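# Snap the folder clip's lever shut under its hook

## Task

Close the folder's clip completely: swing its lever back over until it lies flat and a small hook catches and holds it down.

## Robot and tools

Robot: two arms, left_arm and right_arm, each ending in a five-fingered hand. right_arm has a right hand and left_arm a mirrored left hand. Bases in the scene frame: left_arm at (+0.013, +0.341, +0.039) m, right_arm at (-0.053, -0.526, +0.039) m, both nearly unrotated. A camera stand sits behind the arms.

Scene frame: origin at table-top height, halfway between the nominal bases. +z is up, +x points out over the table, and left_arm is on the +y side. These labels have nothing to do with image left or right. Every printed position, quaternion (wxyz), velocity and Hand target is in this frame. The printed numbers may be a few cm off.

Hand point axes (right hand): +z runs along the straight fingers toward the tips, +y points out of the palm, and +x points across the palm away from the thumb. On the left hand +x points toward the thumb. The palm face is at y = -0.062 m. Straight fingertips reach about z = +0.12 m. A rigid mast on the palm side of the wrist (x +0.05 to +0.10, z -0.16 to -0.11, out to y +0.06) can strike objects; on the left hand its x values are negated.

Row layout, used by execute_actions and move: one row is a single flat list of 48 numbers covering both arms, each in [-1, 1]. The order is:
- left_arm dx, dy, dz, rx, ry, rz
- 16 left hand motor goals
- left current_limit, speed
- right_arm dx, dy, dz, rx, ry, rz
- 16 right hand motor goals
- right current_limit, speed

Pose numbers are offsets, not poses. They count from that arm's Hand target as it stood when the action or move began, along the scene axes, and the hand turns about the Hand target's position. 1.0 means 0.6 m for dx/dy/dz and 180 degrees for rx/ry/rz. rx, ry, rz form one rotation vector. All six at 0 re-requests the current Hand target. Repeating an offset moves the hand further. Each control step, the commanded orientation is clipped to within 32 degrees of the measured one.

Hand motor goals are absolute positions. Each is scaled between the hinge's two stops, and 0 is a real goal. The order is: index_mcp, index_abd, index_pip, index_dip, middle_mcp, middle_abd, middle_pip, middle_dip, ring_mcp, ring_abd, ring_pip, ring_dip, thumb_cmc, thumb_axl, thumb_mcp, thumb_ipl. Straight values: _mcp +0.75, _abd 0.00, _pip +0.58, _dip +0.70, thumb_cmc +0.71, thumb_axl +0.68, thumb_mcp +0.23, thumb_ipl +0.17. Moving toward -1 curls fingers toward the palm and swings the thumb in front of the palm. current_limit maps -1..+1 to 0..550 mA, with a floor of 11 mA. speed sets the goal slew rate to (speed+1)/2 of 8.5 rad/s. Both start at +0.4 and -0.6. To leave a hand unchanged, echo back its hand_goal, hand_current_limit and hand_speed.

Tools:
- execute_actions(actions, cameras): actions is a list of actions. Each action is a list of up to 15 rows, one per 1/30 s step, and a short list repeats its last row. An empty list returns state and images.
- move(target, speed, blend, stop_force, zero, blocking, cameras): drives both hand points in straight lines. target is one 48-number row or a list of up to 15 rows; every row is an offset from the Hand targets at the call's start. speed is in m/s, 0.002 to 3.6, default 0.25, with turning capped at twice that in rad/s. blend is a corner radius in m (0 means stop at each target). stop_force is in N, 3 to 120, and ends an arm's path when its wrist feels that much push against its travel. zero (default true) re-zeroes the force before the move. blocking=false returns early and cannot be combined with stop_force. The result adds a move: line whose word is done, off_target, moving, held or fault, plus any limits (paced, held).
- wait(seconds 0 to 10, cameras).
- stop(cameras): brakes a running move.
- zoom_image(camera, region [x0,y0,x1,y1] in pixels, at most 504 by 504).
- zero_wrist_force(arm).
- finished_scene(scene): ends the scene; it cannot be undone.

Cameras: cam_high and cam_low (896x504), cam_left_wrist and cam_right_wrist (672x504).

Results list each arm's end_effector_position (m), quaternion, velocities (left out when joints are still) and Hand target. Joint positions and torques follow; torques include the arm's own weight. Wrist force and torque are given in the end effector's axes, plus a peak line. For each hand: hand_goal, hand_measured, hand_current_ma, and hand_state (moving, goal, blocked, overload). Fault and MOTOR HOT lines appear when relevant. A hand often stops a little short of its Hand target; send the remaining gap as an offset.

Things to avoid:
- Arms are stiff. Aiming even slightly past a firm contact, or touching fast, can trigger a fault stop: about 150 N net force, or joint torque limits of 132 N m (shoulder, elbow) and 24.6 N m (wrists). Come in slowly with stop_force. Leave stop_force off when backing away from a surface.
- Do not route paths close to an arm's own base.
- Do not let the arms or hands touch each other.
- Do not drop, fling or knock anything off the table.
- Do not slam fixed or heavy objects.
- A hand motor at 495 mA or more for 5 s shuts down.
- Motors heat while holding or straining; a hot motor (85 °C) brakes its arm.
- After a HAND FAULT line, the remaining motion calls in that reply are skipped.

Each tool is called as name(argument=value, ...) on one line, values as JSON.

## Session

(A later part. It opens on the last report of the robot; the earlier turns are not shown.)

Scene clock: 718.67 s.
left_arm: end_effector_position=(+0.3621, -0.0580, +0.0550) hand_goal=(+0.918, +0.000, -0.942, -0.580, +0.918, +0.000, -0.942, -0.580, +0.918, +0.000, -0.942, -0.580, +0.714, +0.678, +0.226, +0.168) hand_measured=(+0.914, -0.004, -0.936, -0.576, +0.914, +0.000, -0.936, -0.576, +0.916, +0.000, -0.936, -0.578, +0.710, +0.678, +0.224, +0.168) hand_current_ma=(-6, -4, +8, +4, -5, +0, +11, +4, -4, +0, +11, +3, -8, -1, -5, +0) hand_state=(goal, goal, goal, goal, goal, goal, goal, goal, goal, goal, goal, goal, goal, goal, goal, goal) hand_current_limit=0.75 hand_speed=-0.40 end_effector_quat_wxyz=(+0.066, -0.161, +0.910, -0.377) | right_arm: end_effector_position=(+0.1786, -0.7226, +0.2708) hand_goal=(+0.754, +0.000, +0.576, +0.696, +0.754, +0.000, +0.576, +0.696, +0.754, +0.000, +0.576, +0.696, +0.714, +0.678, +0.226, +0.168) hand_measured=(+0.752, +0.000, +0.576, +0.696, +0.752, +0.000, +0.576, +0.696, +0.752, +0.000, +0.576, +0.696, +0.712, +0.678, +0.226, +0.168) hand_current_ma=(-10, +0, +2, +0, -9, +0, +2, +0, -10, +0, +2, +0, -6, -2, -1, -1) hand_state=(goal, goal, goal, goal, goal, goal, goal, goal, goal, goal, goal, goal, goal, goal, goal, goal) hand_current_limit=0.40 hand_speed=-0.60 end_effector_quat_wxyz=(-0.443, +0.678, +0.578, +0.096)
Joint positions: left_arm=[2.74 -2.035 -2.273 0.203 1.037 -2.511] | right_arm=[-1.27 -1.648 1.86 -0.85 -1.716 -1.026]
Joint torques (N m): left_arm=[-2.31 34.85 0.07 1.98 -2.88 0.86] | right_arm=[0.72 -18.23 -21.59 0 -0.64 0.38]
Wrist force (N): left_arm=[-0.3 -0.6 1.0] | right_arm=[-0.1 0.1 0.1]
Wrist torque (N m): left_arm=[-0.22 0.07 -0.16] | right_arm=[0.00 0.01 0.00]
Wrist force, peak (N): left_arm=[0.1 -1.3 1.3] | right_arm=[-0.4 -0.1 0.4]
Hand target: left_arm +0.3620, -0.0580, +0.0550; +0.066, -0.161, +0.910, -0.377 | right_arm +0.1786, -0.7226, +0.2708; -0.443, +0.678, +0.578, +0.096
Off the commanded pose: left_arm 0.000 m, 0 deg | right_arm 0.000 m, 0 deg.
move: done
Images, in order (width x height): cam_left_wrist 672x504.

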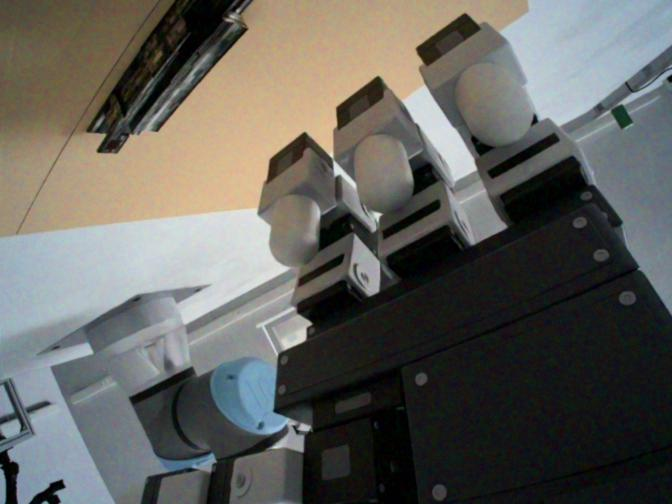

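zoom_image(camera="cam_left_wrist", region=[85, 85, 150, 155])

zoom_image(camera="cam_left_wrist", region=[100, 80, 140, 130])

Scaled by 7.200 from the camera's 672x504 image, which has a finer 960x720 frame.

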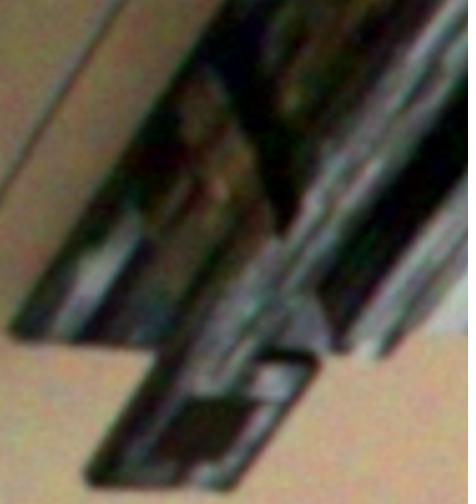

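Scaled by 10.080 from the camera's 672x504 image, which has a finer 960x720 frame.

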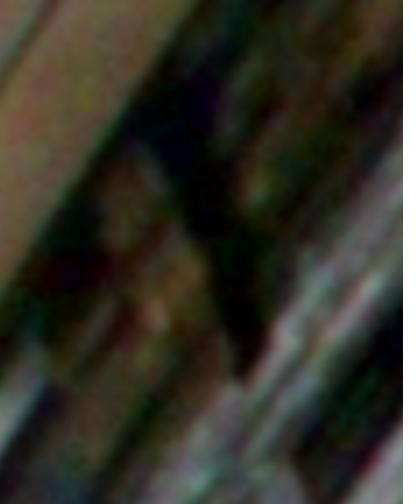

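move(target=[-0.0033,0.05,0.005,-0.1305,-0.0475,0,0.918,0,-0.942,-0.58,0.918,0,-0.942,-0.58,0.918,0,-0.942,-0.58,0.714,0.678,0.226,0.168,0.75,-0.4,0,0,0,0,0,0,0.754,0,0.576,0.696,0.754,0,0.576,0.696,0.754,0,0.576,0.696,0.714,0.678,0.226,0.168,0.4,-0.6], speed=0.12, stop_force=15, cameras=["cam_left_wrist","cam_low"])

Scene clock: 788.77 s.
left_arm: end_effector_position=(+0.3600, -0.0280, +0.0580) hand_goal=(+0.918, +0.000, -0.942, -0.580, +0.918, +0.000, -0.942, -0.580, +0.918, +0.000, -0.942, -0.580, +0.714, +0.678, +0.226, +0.168) hand_measured=(+0.914, -0.004, -0.938, -0.576, +0.914, +0.000, -0.938, -0.576, +0.914, +0.000, -0.938, -0.578, +0.708, +0.678, +0.224, +0.168) hand_current_ma=(-7, -4, +6, +4, -8, +0, +8, +4, -7, +0, +8, +3, -12, -1, -5, +0) hand_state=(goal, goal, goal, goal, goal, goal, goal, goal, goal, goal, goal, goal, goal, goal, goal, goal) hand_current_limit=0.75 hand_speed=-0.40 end_effector_quat_wxyz=(+0.099, -0.143, +0.807, -0.565) | right_arm: end_effector_position=(+0.1786, -0.7226, +0.2708) hand_goal=(+0.754, +0.000, +0.576, +0.696, +0.754, +0.000, +0.576, +0.696, +0.754, +0.000, +0.576, +0.696, +0.714, +0.678, +0.226, +0.168) hand_measured=(+0.752, +0.000, +0.576, +0.696, +0.752, +0.000, +0.576, +0.696, +0.752, +0.000, +0.576, +0.696, +0.712, +0.678, +0.226, +0.168) hand_current_ma=(-10, +0, +2, +0, -9, +0, +2, +0, -10, +0, +2, +0, -6, -2, -1, -1) hand_state=(goal, goal, goal, goal, goal, goal, goal, goal, goal, goal, goal, goal, goal, goal, goal, goal) hand_current_limit=0.40 hand_speed=-0.60 end_effector_quat_wxyz=(-0.443, +0.678, +0.578, +0.096)
Joint positions: left_arm=[2.994 -2.262 -2.449 0.932 0.612 -2.599] | right_arm=[-1.27 -1.648 1.86 -0.85 -1.716 -1.026]
Joint torques (N m): left_arm=[-6.11 28.38 13.42 3.47 -3.27 1.75] | right_arm=[0.19 -18.73 -22.19 0.04 -0.66 0.69]
Wrist force (N): left_arm=[0.0 -0.9 1.3] | right_arm=[0.0 0.1 0.2]
Wrist torque (N m): left_arm=[-0.29 0.08 -0.15] | right_arm=[0.00 0.00 0.01]
Wrist force, peak (N): left_arm=[0.3 -0.7 1.9] | right_arm=[-0.5 0.1 0.6]
Hand target: left_arm +0.3600, -0.0280, +0.0580; +0.099, -0.143, +0.807, -0.565 | right_arm +0.1786, -0.7226, +0.2708; -0.443, +0.678, +0.578, +0.096
Off the commanded pose: left_arm 0.000 m, 0 deg | right_arm 0.000 m, 0 deg.
move: done
Images, in order (width x height): cam_low 896x504, cam_left_wrist 672x504.

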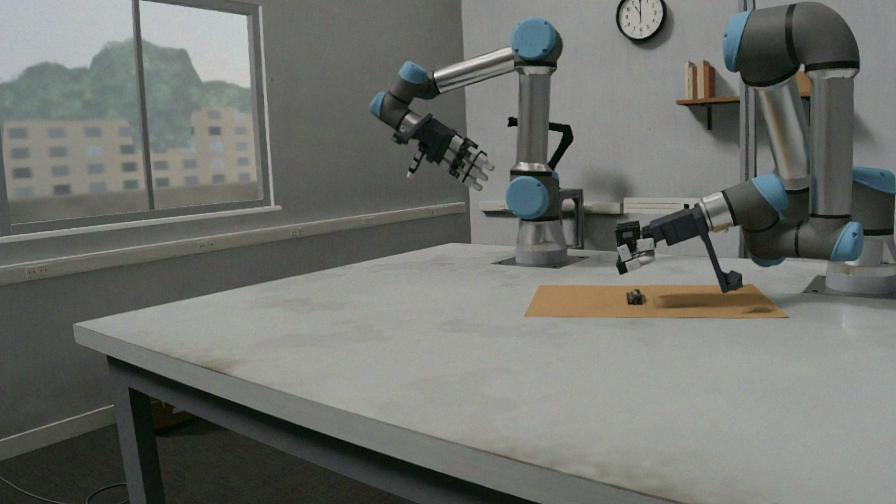

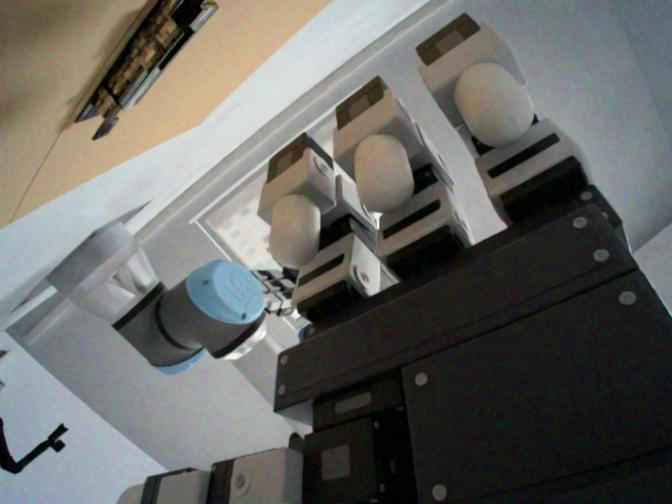

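zoom_image(camera="cam_left_wrist", region=[65, 0, 225, 145])

zoom_image(camera="cam_left_wrist", region=[75, 75, 145, 145])

Scaled by 3.150 from the camera's 672x504 image, which has a finer 960x720 frame.

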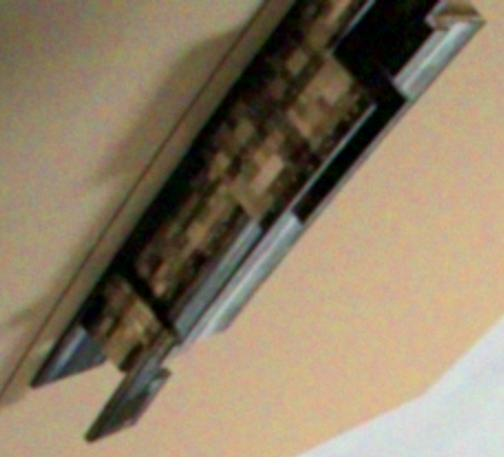

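Scaled by 7.200 from the camera's 672x504 image, which has a finer 960x720 frame.

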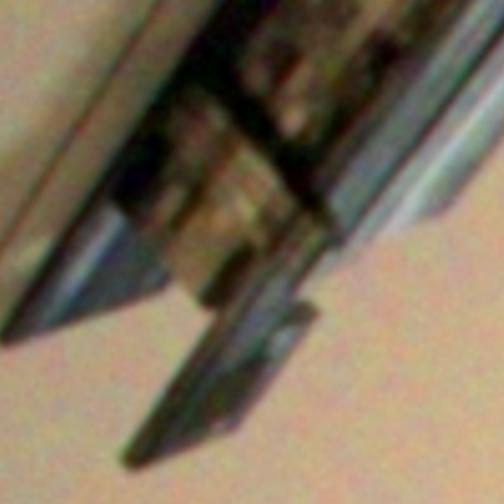

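zoom_image(camera="cam_left_wrist", region=[92, 80, 132, 120])

zoom_image(camera="cam_low", region=[622, 280, 652, 310])

Scaled by 12.600 from the camera's 672x504 image, which has a finer 960x720 frame.

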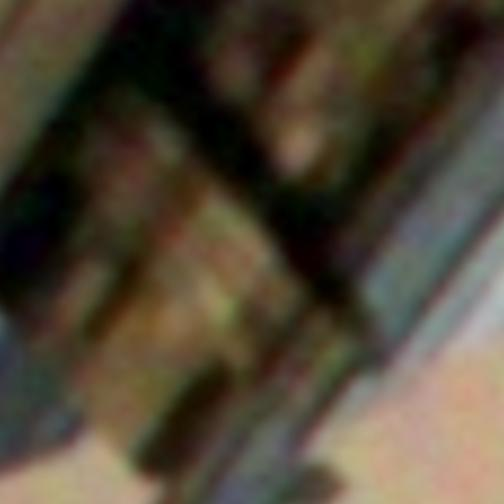

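Scaled by 16.800 from the camera's 896x504 image, which has a finer 1280x720 frame.

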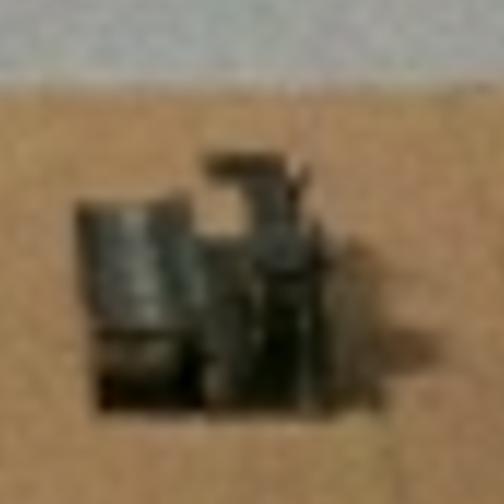

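move(target=[[-0.1073,0.0305,0.22,0.3656,0.133,0,0.918,0,-0.942,-0.58,0.918,0,-0.942,-0.58,0.918,0,-0.942,-0.58,0.714,0.678,0.226,0.168,0.75,-0.4,0,0,0,0,0,0,0.754,0,0.576,0.696,0.754,0,0.576,0.696,0.754,0,0.576,0.696,0.714,0.678,0.226,0.168,0.4,-0.6],[-0.1073,0.0305,0.22,0.3656,0.133,0,0.754,0,0.576,0.696,0.918,0,-0.942,-0.58,0.918,0,-0.942,-0.58,0.714,0.678,0.226,0.168,0.75,-0.4,0,0,0,0,0,0,0.754,0,0.576,0.696,0.754,0,0.576,0.696,0.754,0,0.576,0.696,0.714,0.678,0.226,0.168,0.4,-0.6]], speed=0.3, cameras=["cam_left_wrist","cam_low","cam_high"])

zoom_image(camera="cam_left_wrist", region=[230, 30, 370, 170])

zoom_image(camera="cam_low", region=[620, 260, 655, 310])

zoom_image(camera="cam_high", region=[395, 170, 435, 230])

Scene clock: 833.80 s.
left_arm: end_effector_position=(+0.2956, -0.0097, +0.1900) hand_goal=(+0.754, +0.000, +0.576, +0.696, +0.918, +0.000, -0.942, -0.580, +0.918, +0.000, -0.942, -0.580, +0.714, +0.678, +0.226, +0.168) hand_measured=(+0.756, -0.004, +0.574, +0.694, +0.914, +0.000, -0.938, -0.576, +0.914, +0.000, -0.938, -0.578, +0.712, +0.678, +0.224, +0.168) hand_current_ma=(+2, -4, -4, -4, -6, +0, +8, +4, -5, +0, +8, +3, -3, -1, -5, +0) hand_state=(goal, goal, goal, goal, goal, goal, goal, goal, goal, goal, goal, goal, goal, goal, goal, goal) hand_current_limit=0.75 hand_speed=-0.40 end_effector_quat_wxyz=(+0.000, -0.175, +0.985, +0.000) | right_arm: end_effector_position=(+0.1786, -0.7226, +0.2708) hand_goal=(+0.754, +0.000, +0.576, +0.696, +0.754, +0.000, +0.576, +0.696, +0.754, +0.000, +0.576, +0.696, +0.714, +0.678, +0.226, +0.168) hand_measured=(+0.752, +0.000, +0.576, +0.696, +0.752, +0.000, +0.576, +0.696, +0.752, +0.000, +0.576, +0.696, +0.712, +0.678, +0.226, +0.168) hand_current_ma=(-10, +0, +2, +0, -9, +0, +2, +0, -10, +0, +2, +0, -6, -2, -1, -1) hand_state=(goal, goal, goal, goal, goal, goal, goal, goal, goal, goal, goal, goal, goal, goal, goal, goal) hand_current_limit=0.40 hand_speed=-0.60 end_effector_quat_wxyz=(-0.443, +0.678, +0.578, +0.096)
Joint positions: left_arm=[2.505 -1.768 -1.903 -1.041 1.571 -2.575] | right_arm=[-1.27 -1.648 1.86 -0.85 -1.716 -1.026]
Joint torques (N m): left_arm=[7.15 33.69 29.89 1.17 2.44 0.34] | right_arm=[0.83 -19.12 -21.15 0.12 -0.9 0.56]
Wrist force (N): left_arm=[-0.7 0.3 0.2] | right_arm=[-0.1 -0.2 0.3]
Wrist torque (N m): left_arm=[0.02 0.20 -0.17] | right_arm=[-0.05 0.01 -0.01]
Wrist force, peak (N): left_arm=[0.3 -1.0 1.8] | right_arm=[0.0 -0.1 0.7]
Hand target: left_arm +0.2956, -0.0097, +0.1900; +0.000, -0.175, +0.985, +0.000 | right_arm +0.1786, -0.7226, +0.2708; -0.443, +0.678, +0.578, +0.096
Off the commanded pose: left_arm 0.000 m, 0 deg | right_arm 0.000 m, 0 deg.
move: done
Images, in order (width x height): cam_high 896x504, cam_low 896x504, cam_left_wrist 672x504.

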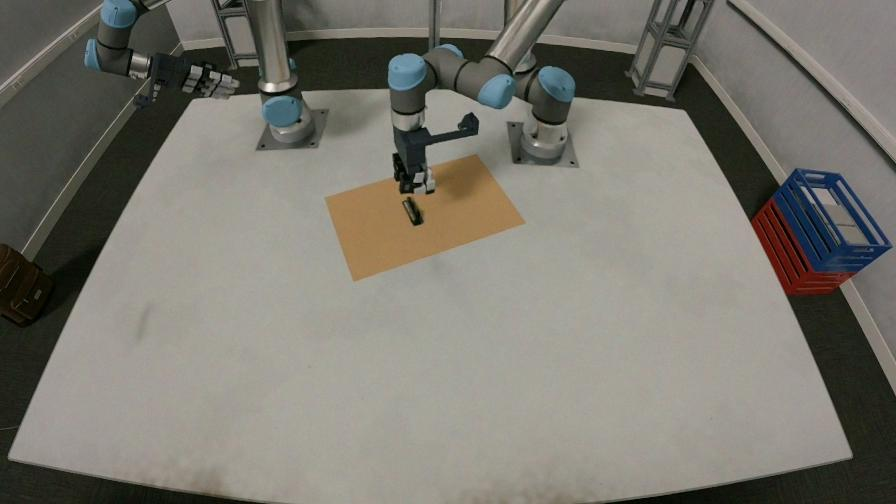

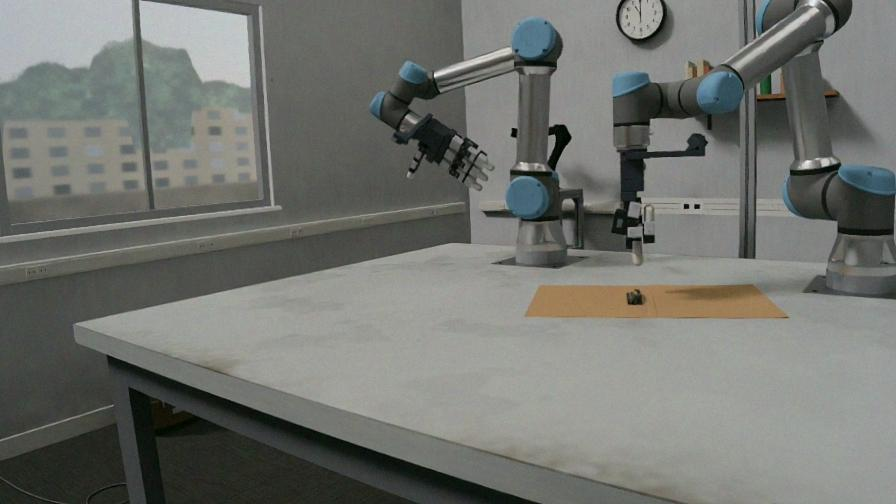

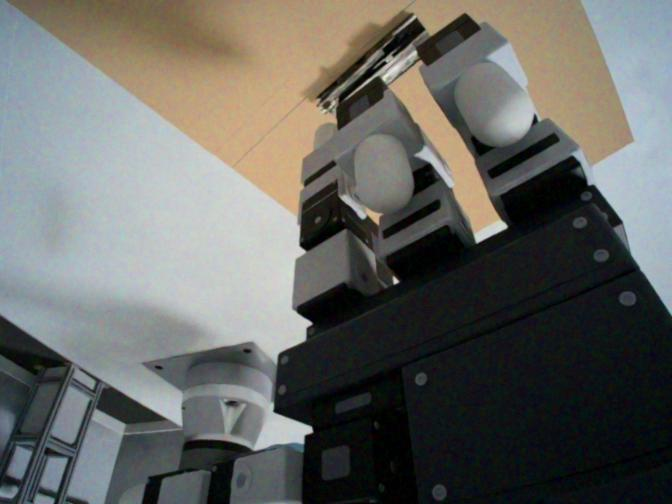

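Scaled by 3.600 from the camera's 672x504 image, which has a finer 960x720 frame.

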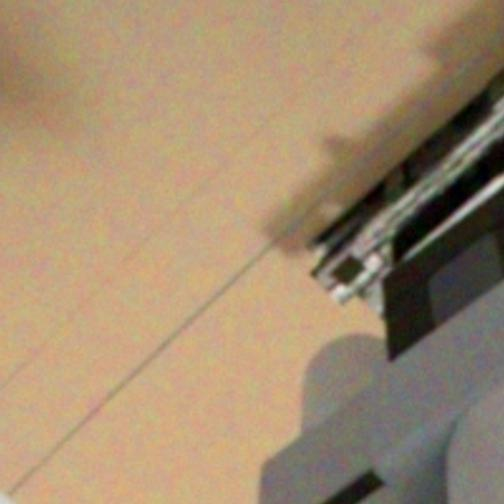

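Scaled by 10.080 from the camera's 896x504 image, which has a finer 1280x720 frame.

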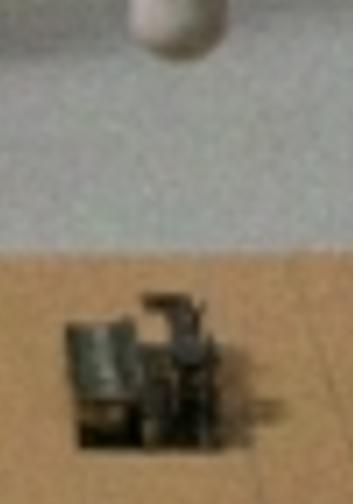

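Scaled by 8.400 from the camera's 896x504 image, which has a finer 1280x720 frame.

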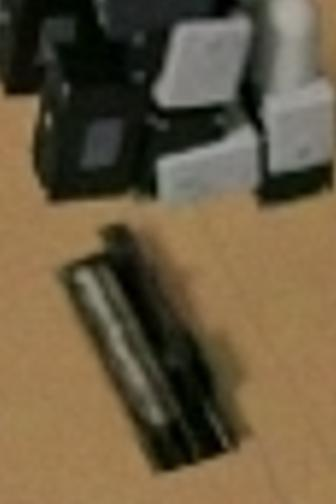

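move(target=[-0.003,-0.0053,-0.075,0,0,0,0.754,0,0.576,0.696,0.918,0,-0.942,-0.58,0.918,0,-0.942,-0.58,0.714,0.678,0.226,0.168,0.75,-0.4,0,0,0,0,0,0,0.754,0,0.576,0.696,0.754,0,0.576,0.696,0.754,0,0.576,0.696,0.714,0.678,0.226,0.168,0.4,-0.6], speed=0.06, stop_force=8, cameras=["cam_left_wrist","cam_low"])

zoom_image(camera="cam_left_wrist", region=[270, 60, 370, 160])

zoom_image(camera="cam_low", region=[620, 260, 655, 310])

Scene clock: 862.73 s.
left_arm: end_effector_position=(+0.2938, -0.0129, +0.1450) hand_goal=(+0.754, +0.000, +0.576, +0.696, +0.918, +0.000, -0.942, -0.580, +0.918, +0.000, -0.942, -0.580, +0.714, +0.678, +0.226, +0.168) hand_measured=(+0.756, -0.004, +0.574, +0.694, +0.914, +0.000, -0.938, -0.576, +0.914, +0.000, -0.938, -0.578, +0.712, +0.678, +0.224, +0.168) hand_current_ma=(+1, -4, -4, -4, -5, +0, +8, +4, -5, +0, +8, +3, -3, -1, -5, +0) hand_state=(goal, goal, goal, goal, goal, goal, goal, goal, goal, goal, goal, goal, goal, goal, goal, goal) hand_current_limit=0.75 hand_speed=-0.40 end_effector_quat_wxyz=(+0.000, -0.175, +0.985, +0.000) | right_arm: end_effector_position=(+0.1786, -0.7226, +0.2708) hand_goal=(+0.754, +0.000, +0.576, +0.696, +0.754, +0.000, +0.576, +0.696, +0.754, +0.000, +0.576, +0.696, +0.714, +0.678, +0.226, +0.168) hand_measured=(+0.752, +0.000, +0.576, +0.696, +0.752, +0.000, +0.576, +0.696, +0.752, +0.000, +0.576, +0.696, +0.712, +0.678, +0.226, +0.168) hand_current_ma=(-10, +0, +2, +0, -9, +0, +2, +0, -10, +0, +2, +0, -6, -2, -1, -1) hand_state=(goal, goal, goal, goal, goal, goal, goal, goal, goal, goal, goal, goal, goal, goal, goal, goal) hand_current_limit=0.40 hand_speed=-0.60 end_effector_quat_wxyz=(-0.443, +0.678, +0.578, +0.096)
Joint positions: left_arm=[2.499 -1.834 -1.956 -0.923 1.571 -2.582] | right_arm=[-1.27 -1.648 1.86 -0.85 -1.716 -1.026]
Joint torques (N m): left_arm=[6.46 34.68 29.5 2.54 1.41 1.61] | right_arm=[-0.01 -18.57 -22.02 -0.04 -0.97 0.43]
Wrist force (N): left_arm=[-1.0 0.5 0.2] | right_arm=[-0.2 0.0 0.4]
Wrist torque (N m): left_arm=[0.01 0.20 0.02] | right_arm=[-0.03 0.03 -0.02]
Wrist force, peak (N): left_arm=[-1.1 0.7 0.7] | right_arm=[-0.4 0.2 0.7]
Hand target: left_arm +0.2938, -0.0129, +0.1450; +0.000, -0.175, +0.985, +0.000 | right_arm +0.1786, -0.7226, +0.2708; -0.443, +0.678, +0.578, +0.096
Off the commanded pose: left_arm 0.000 m, 0 deg | right_arm 0.000 m, 0 deg.
move: done
Images, in order (width x height): cam_low 896x504, cam_left_wrist 672x504.

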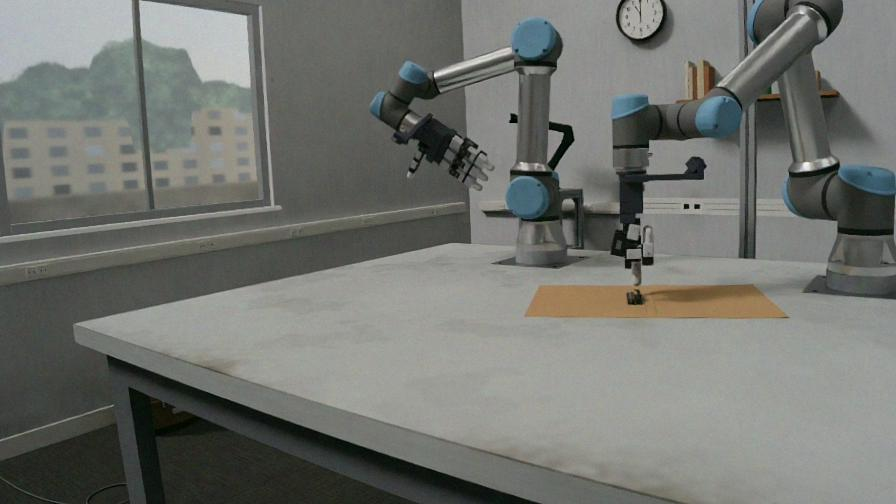

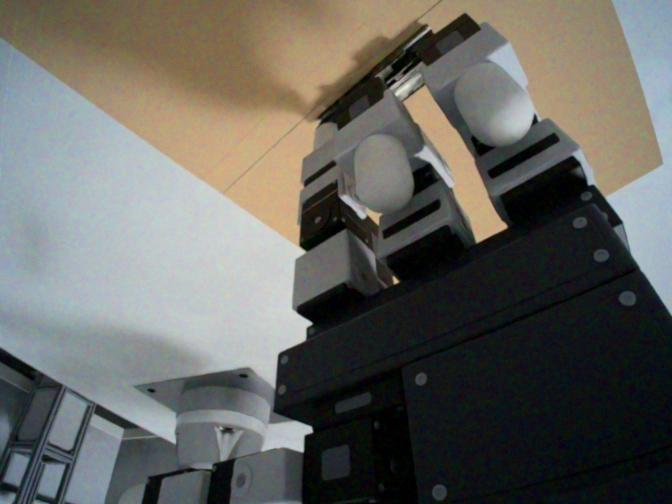

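Scaled by 5.040 from the camera's 672x504 image, which has a finer 960x720 frame.

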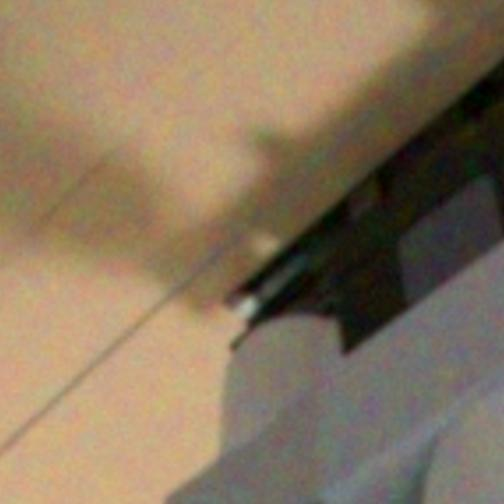

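Scaled by 10.080 from the camera's 896x504 image, which has a finer 1280x720 frame.

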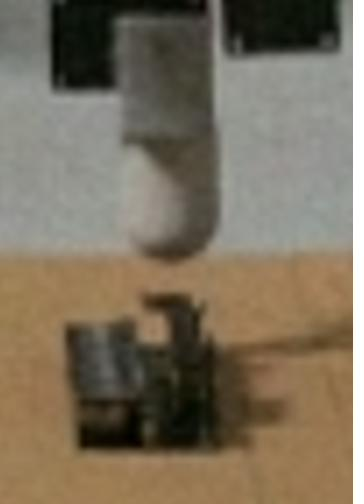

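move(target=[0,0,-0.0417,0,0,0,0.754,0,0.576,0.696,0.918,0,-0.942,-0.58,0.918,0,-0.942,-0.58,0.714,0.678,0.226,0.168,0.75,-0.4,0,0,0,0,0,0,0.754,0,0.576,0.696,0.754,0,0.576,0.696,0.754,0,0.576,0.696,0.714,0.678,0.226,0.168,0.4,-0.6], speed=0.01, stop_force=40, cameras=["cam_low"])

zoom_image(camera="cam_low", region=[620, 260, 655, 310])

Scene clock: 871.17 s.
left_arm: end_effector_position=(+0.2939, -0.0129, +0.1338) hand_goal=(+0.754, +0.000, +0.576, +0.696, +0.918, +0.000, -0.942, -0.580, +0.918, +0.000, -0.942, -0.580, +0.714, +0.678, +0.226, +0.168) hand_measured=(+0.750, +0.000, +0.574, +0.692, +0.914, +0.000, -0.938, -0.576, +0.916, +0.000, -0.938, -0.578, +0.712, +0.678, +0.224, +0.168) hand_current_ma=(-5, +0, -4, -8, -5, +0, +8, +4, -4, +0, +8, +3, -3, -1, -5, +0) hand_state=(goal, goal, goal, goal, goal, goal, goal, goal, goal, goal, goal, goal, goal, goal, goal, goal) hand_current_limit=0.75 hand_speed=-0.40 end_effector_quat_wxyz=(+0.000, -0.175, +0.985, +0.000) | right_arm: end_effector_position=(+0.1786, -0.7226, +0.2708) hand_goal=(+0.754, +0.000, +0.576, +0.696, +0.754, +0.000, +0.576, +0.696, +0.754, +0.000, +0.576, +0.696, +0.714, +0.678, +0.226, +0.168) hand_measured=(+0.752, +0.000, +0.576, +0.696, +0.752, +0.000, +0.576, +0.696, +0.752, +0.000, +0.576, +0.696, +0.712, +0.678, +0.226, +0.168) hand_current_ma=(-10, +0, +2, +0, -9, +0, +2, +0, -10, +0, +2, +0, -6, -2, -1, -1) hand_state=(goal, goal, goal, goal, goal, goal, goal, goal, goal, goal, goal, goal, goal, goal, goal, goal) hand_current_limit=0.40 hand_speed=-0.60 end_effector_quat_wxyz=(-0.443, +0.678, +0.578, +0.096)
Joint positions: left_arm=[2.499 -1.852 -1.968 -0.893 1.571 -2.582] | right_arm=[-1.27 -1.648 1.86 -0.85 -1.716 -1.026]
Joint torques (N m): left_arm=[6.43 13.9 13.49 -0.12 0.69 1.75] | right_arm=[0.4 -18.85 -21.26 0.11 -0.86 0.57]
Wrist force (N): left_arm=[-0.6 -0.6 -39.6] | right_arm=[-0.2 0.2 0.5]
Wrist torque (N m): left_arm=[3.06 1.16 0.05] | right_arm=[-0.02 0.02 -0.01]
Wrist force, peak (N): left_arm=[-1.2 -1.2 -48.8] | right_arm=[-0.5 0.0 0.6]
Hand target: left_arm +0.2939, -0.0129, +0.1338; +0.000, -0.175, +0.985, +0.000 (not the last commanded pose) | right_arm +0.1786, -0.7226, +0.2708; -0.443, +0.678, +0.578, +0.096
Off the commanded pose: left_arm 0.014 m, 0 deg | right_arm 0.000 m, 0 deg.
move: contact (left_arm)
Images, in order (width x height): cam_low 896x504.

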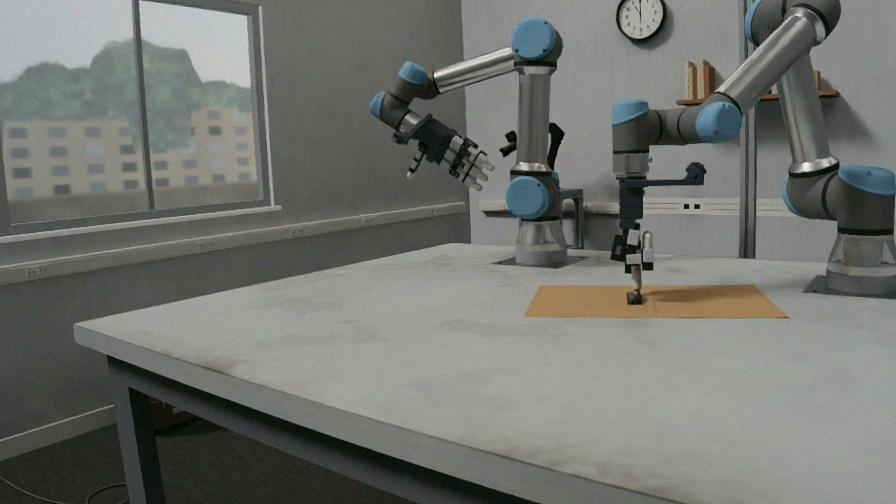

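Scaled by 10.080 from the camera's 896x504 image, which has a finer 1280x720 frame.

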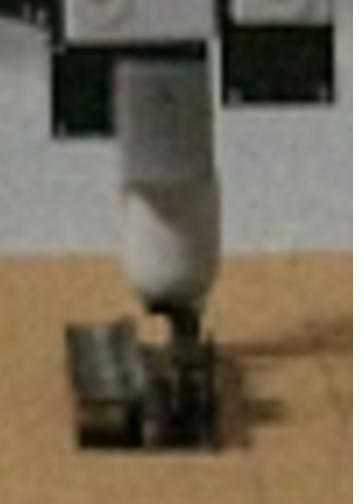

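move(target=[0,0,0.13,0,0,0,0.754,0,0.576,0.696,0.918,0,-0.942,-0.58,0.918,0,-0.942,-0.58,0.714,0.678,0.226,0.168,0.4,-0.4,0,0,0,0,0,0,0.754,0,0.576,0.696,0.754,0,0.576,0.696,0.754,0,0.576,0.696,0.714,0.678,0.226,0.168,0.4,-0.6], speed=0.1, cameras=["cam_low","cam_left_wrist"])

zoom_image(camera="cam_low", region=[622, 280, 652, 310])

zoom_image(camera="cam_left_wrist", region=[280, 20, 400, 140])

Scene clock: 886.70 s.
left_arm: end_effector_position=(+0.2940, -0.0130, +0.2119) hand_goal=(+0.754, +0.000, +0.576, +0.696, +0.918, +0.000, -0.942, -0.580, +0.918, +0.000, -0.942, -0.580, +0.714, +0.678, +0.226, +0.168) hand_measured=(+0.752, -0.002, +0.574, +0.692, +0.914, +0.000, -0.938, -0.576, +0.916, +0.000, -0.938, -0.578, +0.712, +0.678, +0.224, +0.168) hand_current_ma=(-2, -3, -2, -4, -5, +0, +8, +4, -4, +0, +8, +3, -3, -1, -5, +0) hand_state=(goal, goal, goal, goal, goal, goal, goal, goal, goal, goal, goal, goal, goal, goal, goal, goal) hand_current_limit=0.40 hand_speed=-0.40 end_effector_quat_wxyz=(+0.000, -0.175, +0.985, +0.000) | right_arm: end_effector_position=(+0.1786, -0.7226, +0.2708) hand_goal=(+0.754, +0.000, +0.576, +0.696, +0.754, +0.000, +0.576, +0.696, +0.754, +0.000, +0.576, +0.696, +0.714, +0.678, +0.226, +0.168) hand_measured=(+0.752, +0.000, +0.576, +0.696, +0.752, +0.000, +0.576, +0.696, +0.752, +0.000, +0.576, +0.696, +0.712, +0.678, +0.226, +0.168) hand_current_ma=(-10, +0, +2, +0, -9, +0, +2, +0, -10, +0, +2, +0, -6, -2, -1, -1) hand_state=(goal, goal, goal, goal, goal, goal, goal, goal, goal, goal, goal, goal, goal, goal, goal, goal) hand_current_limit=0.40 hand_speed=-0.60 end_effector_quat_wxyz=(-0.443, +0.678, +0.578, +0.096)
Joint positions: left_arm=[2.499 -1.745 -1.868 -1.099 1.571 -2.582] | right_arm=[-1.27 -1.648 1.86 -0.85 -1.716 -1.026]
Joint torques (N m): left_arm=[0.86 23.14 10.69 2.6 1.21 0.31] | right_arm=[1.11 -19.81 -21.29 0.11 -0.83 0.54]
Wrist force (N): left_arm=[-1.2 0.7 0.7] | right_arm=[-0.2 0.2 0.4]
Wrist torque (N m): left_arm=[-0.01 0.26 -0.01] | right_arm=[-0.01 0.03 -0.02]
Wrist force, peak (N): left_arm=[-0.9 -0.8 -40.3] | right_arm=[-0.4 0.1 0.7]
Hand target: left_arm +0.2939, -0.0129, +0.2118; +0.000, -0.175, +0.985, +0.000 | right_arm +0.1786, -0.7226, +0.2708; -0.443, +0.678, +0.578, +0.096
Off the commanded pose: left_arm 0.000 m, 0 deg | right_arm 0.000 m, 0 deg.
move: done
Images, in order (width x height): cam_low 896x504, cam_left_wrist 672x504.

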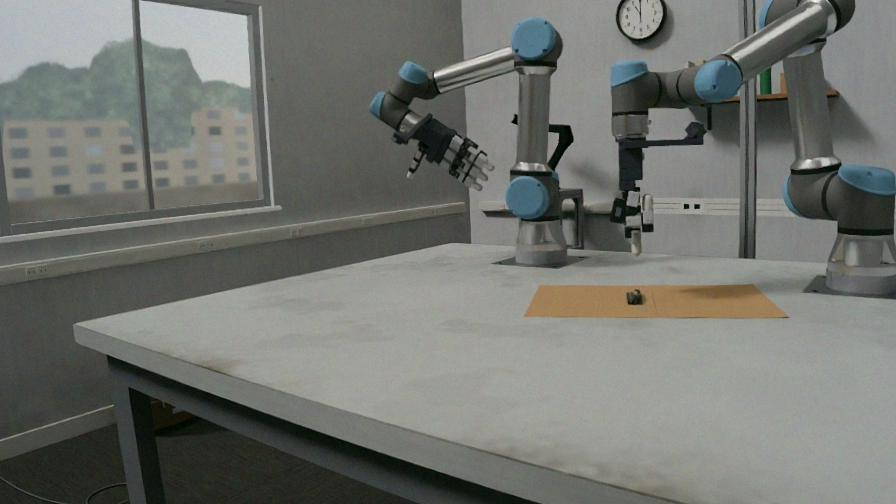

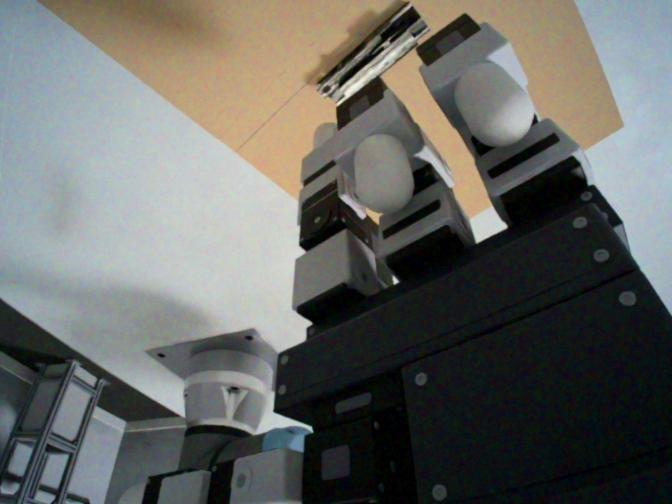

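Scaled by 16.800 from the camera's 896x504 image, which has a finer 1280x720 frame.

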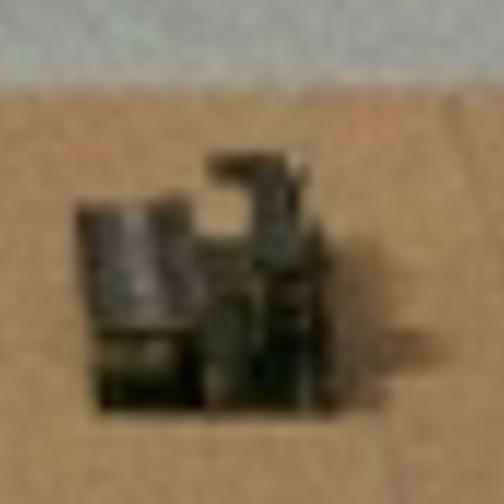

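Scaled by 4.200 from the camera's 672x504 image, which has a finer 960x720 frame.

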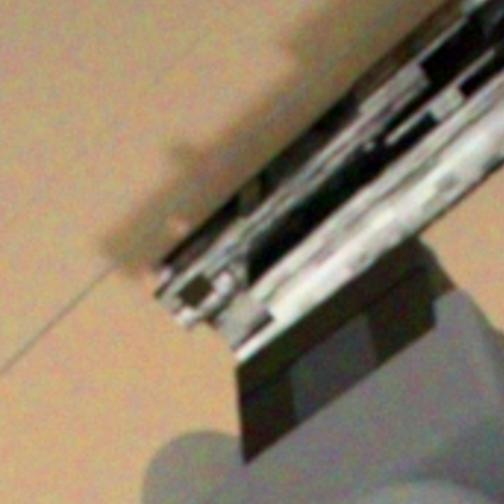

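move(target=[[0,0,0.01,0,0,0,0.918,0,-0.942,-0.58,0.918,0,-0.942,-0.58,0.918,0,-0.942,-0.58,0.714,0.678,0.226,0.168,0.4,-0.4,0,0,0,0,0,0,0.754,0,0.576,0.696,0.754,0,0.576,0.696,0.754,0,0.576,0.696,0.714,0.678,0.226,0.168,0.4,-0.6],[0.0718,-0.06,-0.26,-0.3656,-0.133,0,0.918,0,-0.942,-0.58,0.918,0,-0.942,-0.58,0.918,0,-0.942,-0.58,0.714,0.678,0.226,0.168,0.4,-0.4,0,0,0,0,0,0,0.754,0,0.576,0.696,0.754,0,0.576,0.696,0.754,0,0.576,0.696,0.714,0.678,0.226,0.168,0.4,-0.6],[0.0718,-0.1233,-0.28,-0.3656,-0.133,0,0.918,0,-0.942,-0.58,0.918,0,-0.942,-0.58,0.918,0,-0.942,-0.58,0.714,0.678,0.226,0.168,0.4,-0.4,0,0,0,0,0,0,0.754,0,0.576,0.696,0.754,0,0.576,0.696,0.754,0,0.576,0.696,0.714,0.678,0.226,0.168,0.4,-0.6]], speed=0.25, cameras=["cam_left_wrist"])

Scene clock: 910.67 s.
left_arm: end_effector_position=(+0.3370, -0.0869, +0.0439) hand_goal=(+0.918, +0.000, -0.942, -0.580, +0.918, +0.000, -0.942, -0.580, +0.918, +0.000, -0.942, -0.580, +0.714, +0.678, +0.226, +0.168) hand_measured=(+0.914, -0.002, -0.938, -0.576, +0.914, +0.000, -0.938, -0.576, +0.914, +0.000, -0.938, -0.578, +0.706, +0.678, +0.224, +0.168) hand_current_ma=(-8, -3, +5, +4, -8, +0, +6, +4, -7, +0, +6, +3, -13, -1, -5, +0) hand_state=(goal, goal, goal, goal, goal, goal, goal, goal, goal, goal, goal, goal, goal, goal, goal, goal) hand_current_limit=0.40 hand_speed=-0.40 end_effector_quat_wxyz=(+0.099, -0.143, +0.806, -0.565) | right_arm: end_effector_position=(+0.1786, -0.7226, +0.2708) hand_goal=(+0.754, +0.000, +0.576, +0.696, +0.754, +0.000, +0.576, +0.696, +0.754, +0.000, +0.576, +0.696, +0.714, +0.678, +0.226, +0.168) hand_measured=(+0.752, +0.000, +0.576, +0.696, +0.752, +0.000, +0.576, +0.696, +0.752, +0.000, +0.576, +0.696, +0.712, +0.678, +0.226, +0.168) hand_current_ma=(-10, +0, +2, +0, -9, +0, +2, +0, -10, +0, +2, +0, -6, -2, -1, -1) hand_state=(goal, goal, goal, goal, goal, goal, goal, goal, goal, goal, goal, goal, goal, goal, goal, goal) hand_current_limit=0.40 hand_speed=-0.60 end_effector_quat_wxyz=(-0.443, +0.678, +0.578, +0.096)
Joint positions: left_arm=[2.809 -2.336 -2.364 1.045 0.768 -2.758] | right_arm=[-1.27 -1.648 1.86 -0.85 -1.716 -1.026]
Joint torques (N m): left_arm=[-6.08 26.57 7.93 1.85 0.19 -1.84] | right_arm=[0.02 -19.16 -21.81 -0.01 -0.97 0.52]
Wrist force (N): left_arm=[-0.5 -0.5 1.4] | right_arm=[-0.1 0.1 0.3]
Wrist torque (N m): left_arm=[-0.28 0.07 -0.23] | right_arm=[-0.02 0.02 -0.01]
Wrist force, peak (N): left_arm=[0.3 -0.7 3.7] | right_arm=[-0.4 0.2 0.7]
Hand target: left_arm +0.3370, -0.0869, +0.0438; +0.099, -0.143, +0.806, -0.565 | right_arm +0.1786, -0.7226, +0.2708; -0.443, +0.678, +0.578, +0.096
Off the commanded pose: left_arm 0.000 m, 0 deg | right_arm 0.000 m, 0 deg.
move: done
Images, in order (width x height): cam_left_wrist 672x504.

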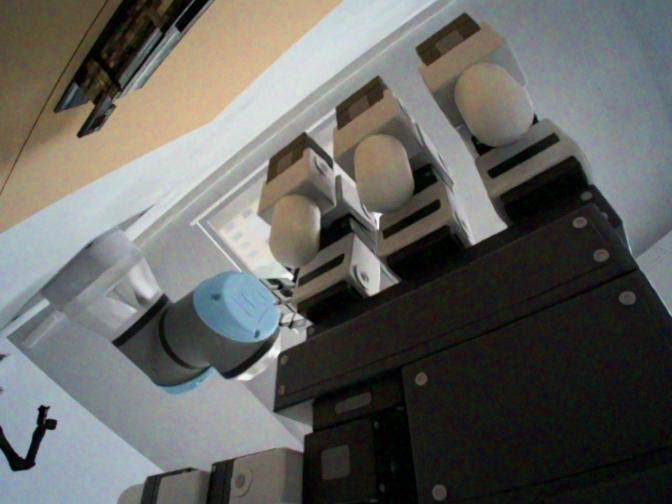

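zoom_image(camera="cam_left_wrist", region=[45, 45, 145, 145])

zoom_image(camera="cam_left_wrist", region=[75, 60, 125, 110])

Scaled by 5.040 from the camera's 672x504 image, which has a finer 960x720 frame.

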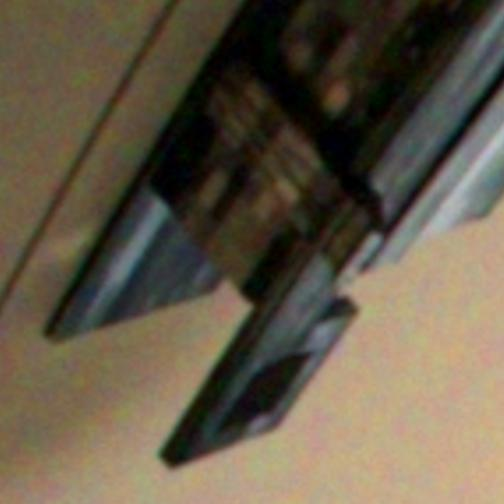

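Scaled by 10.080 from the camera's 672x504 image, which has a finer 960x720 frame.

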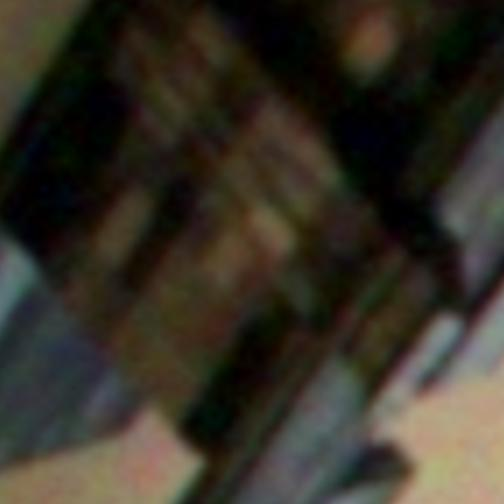

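finished_scene(scene=1)

The scene is finished: the task was done.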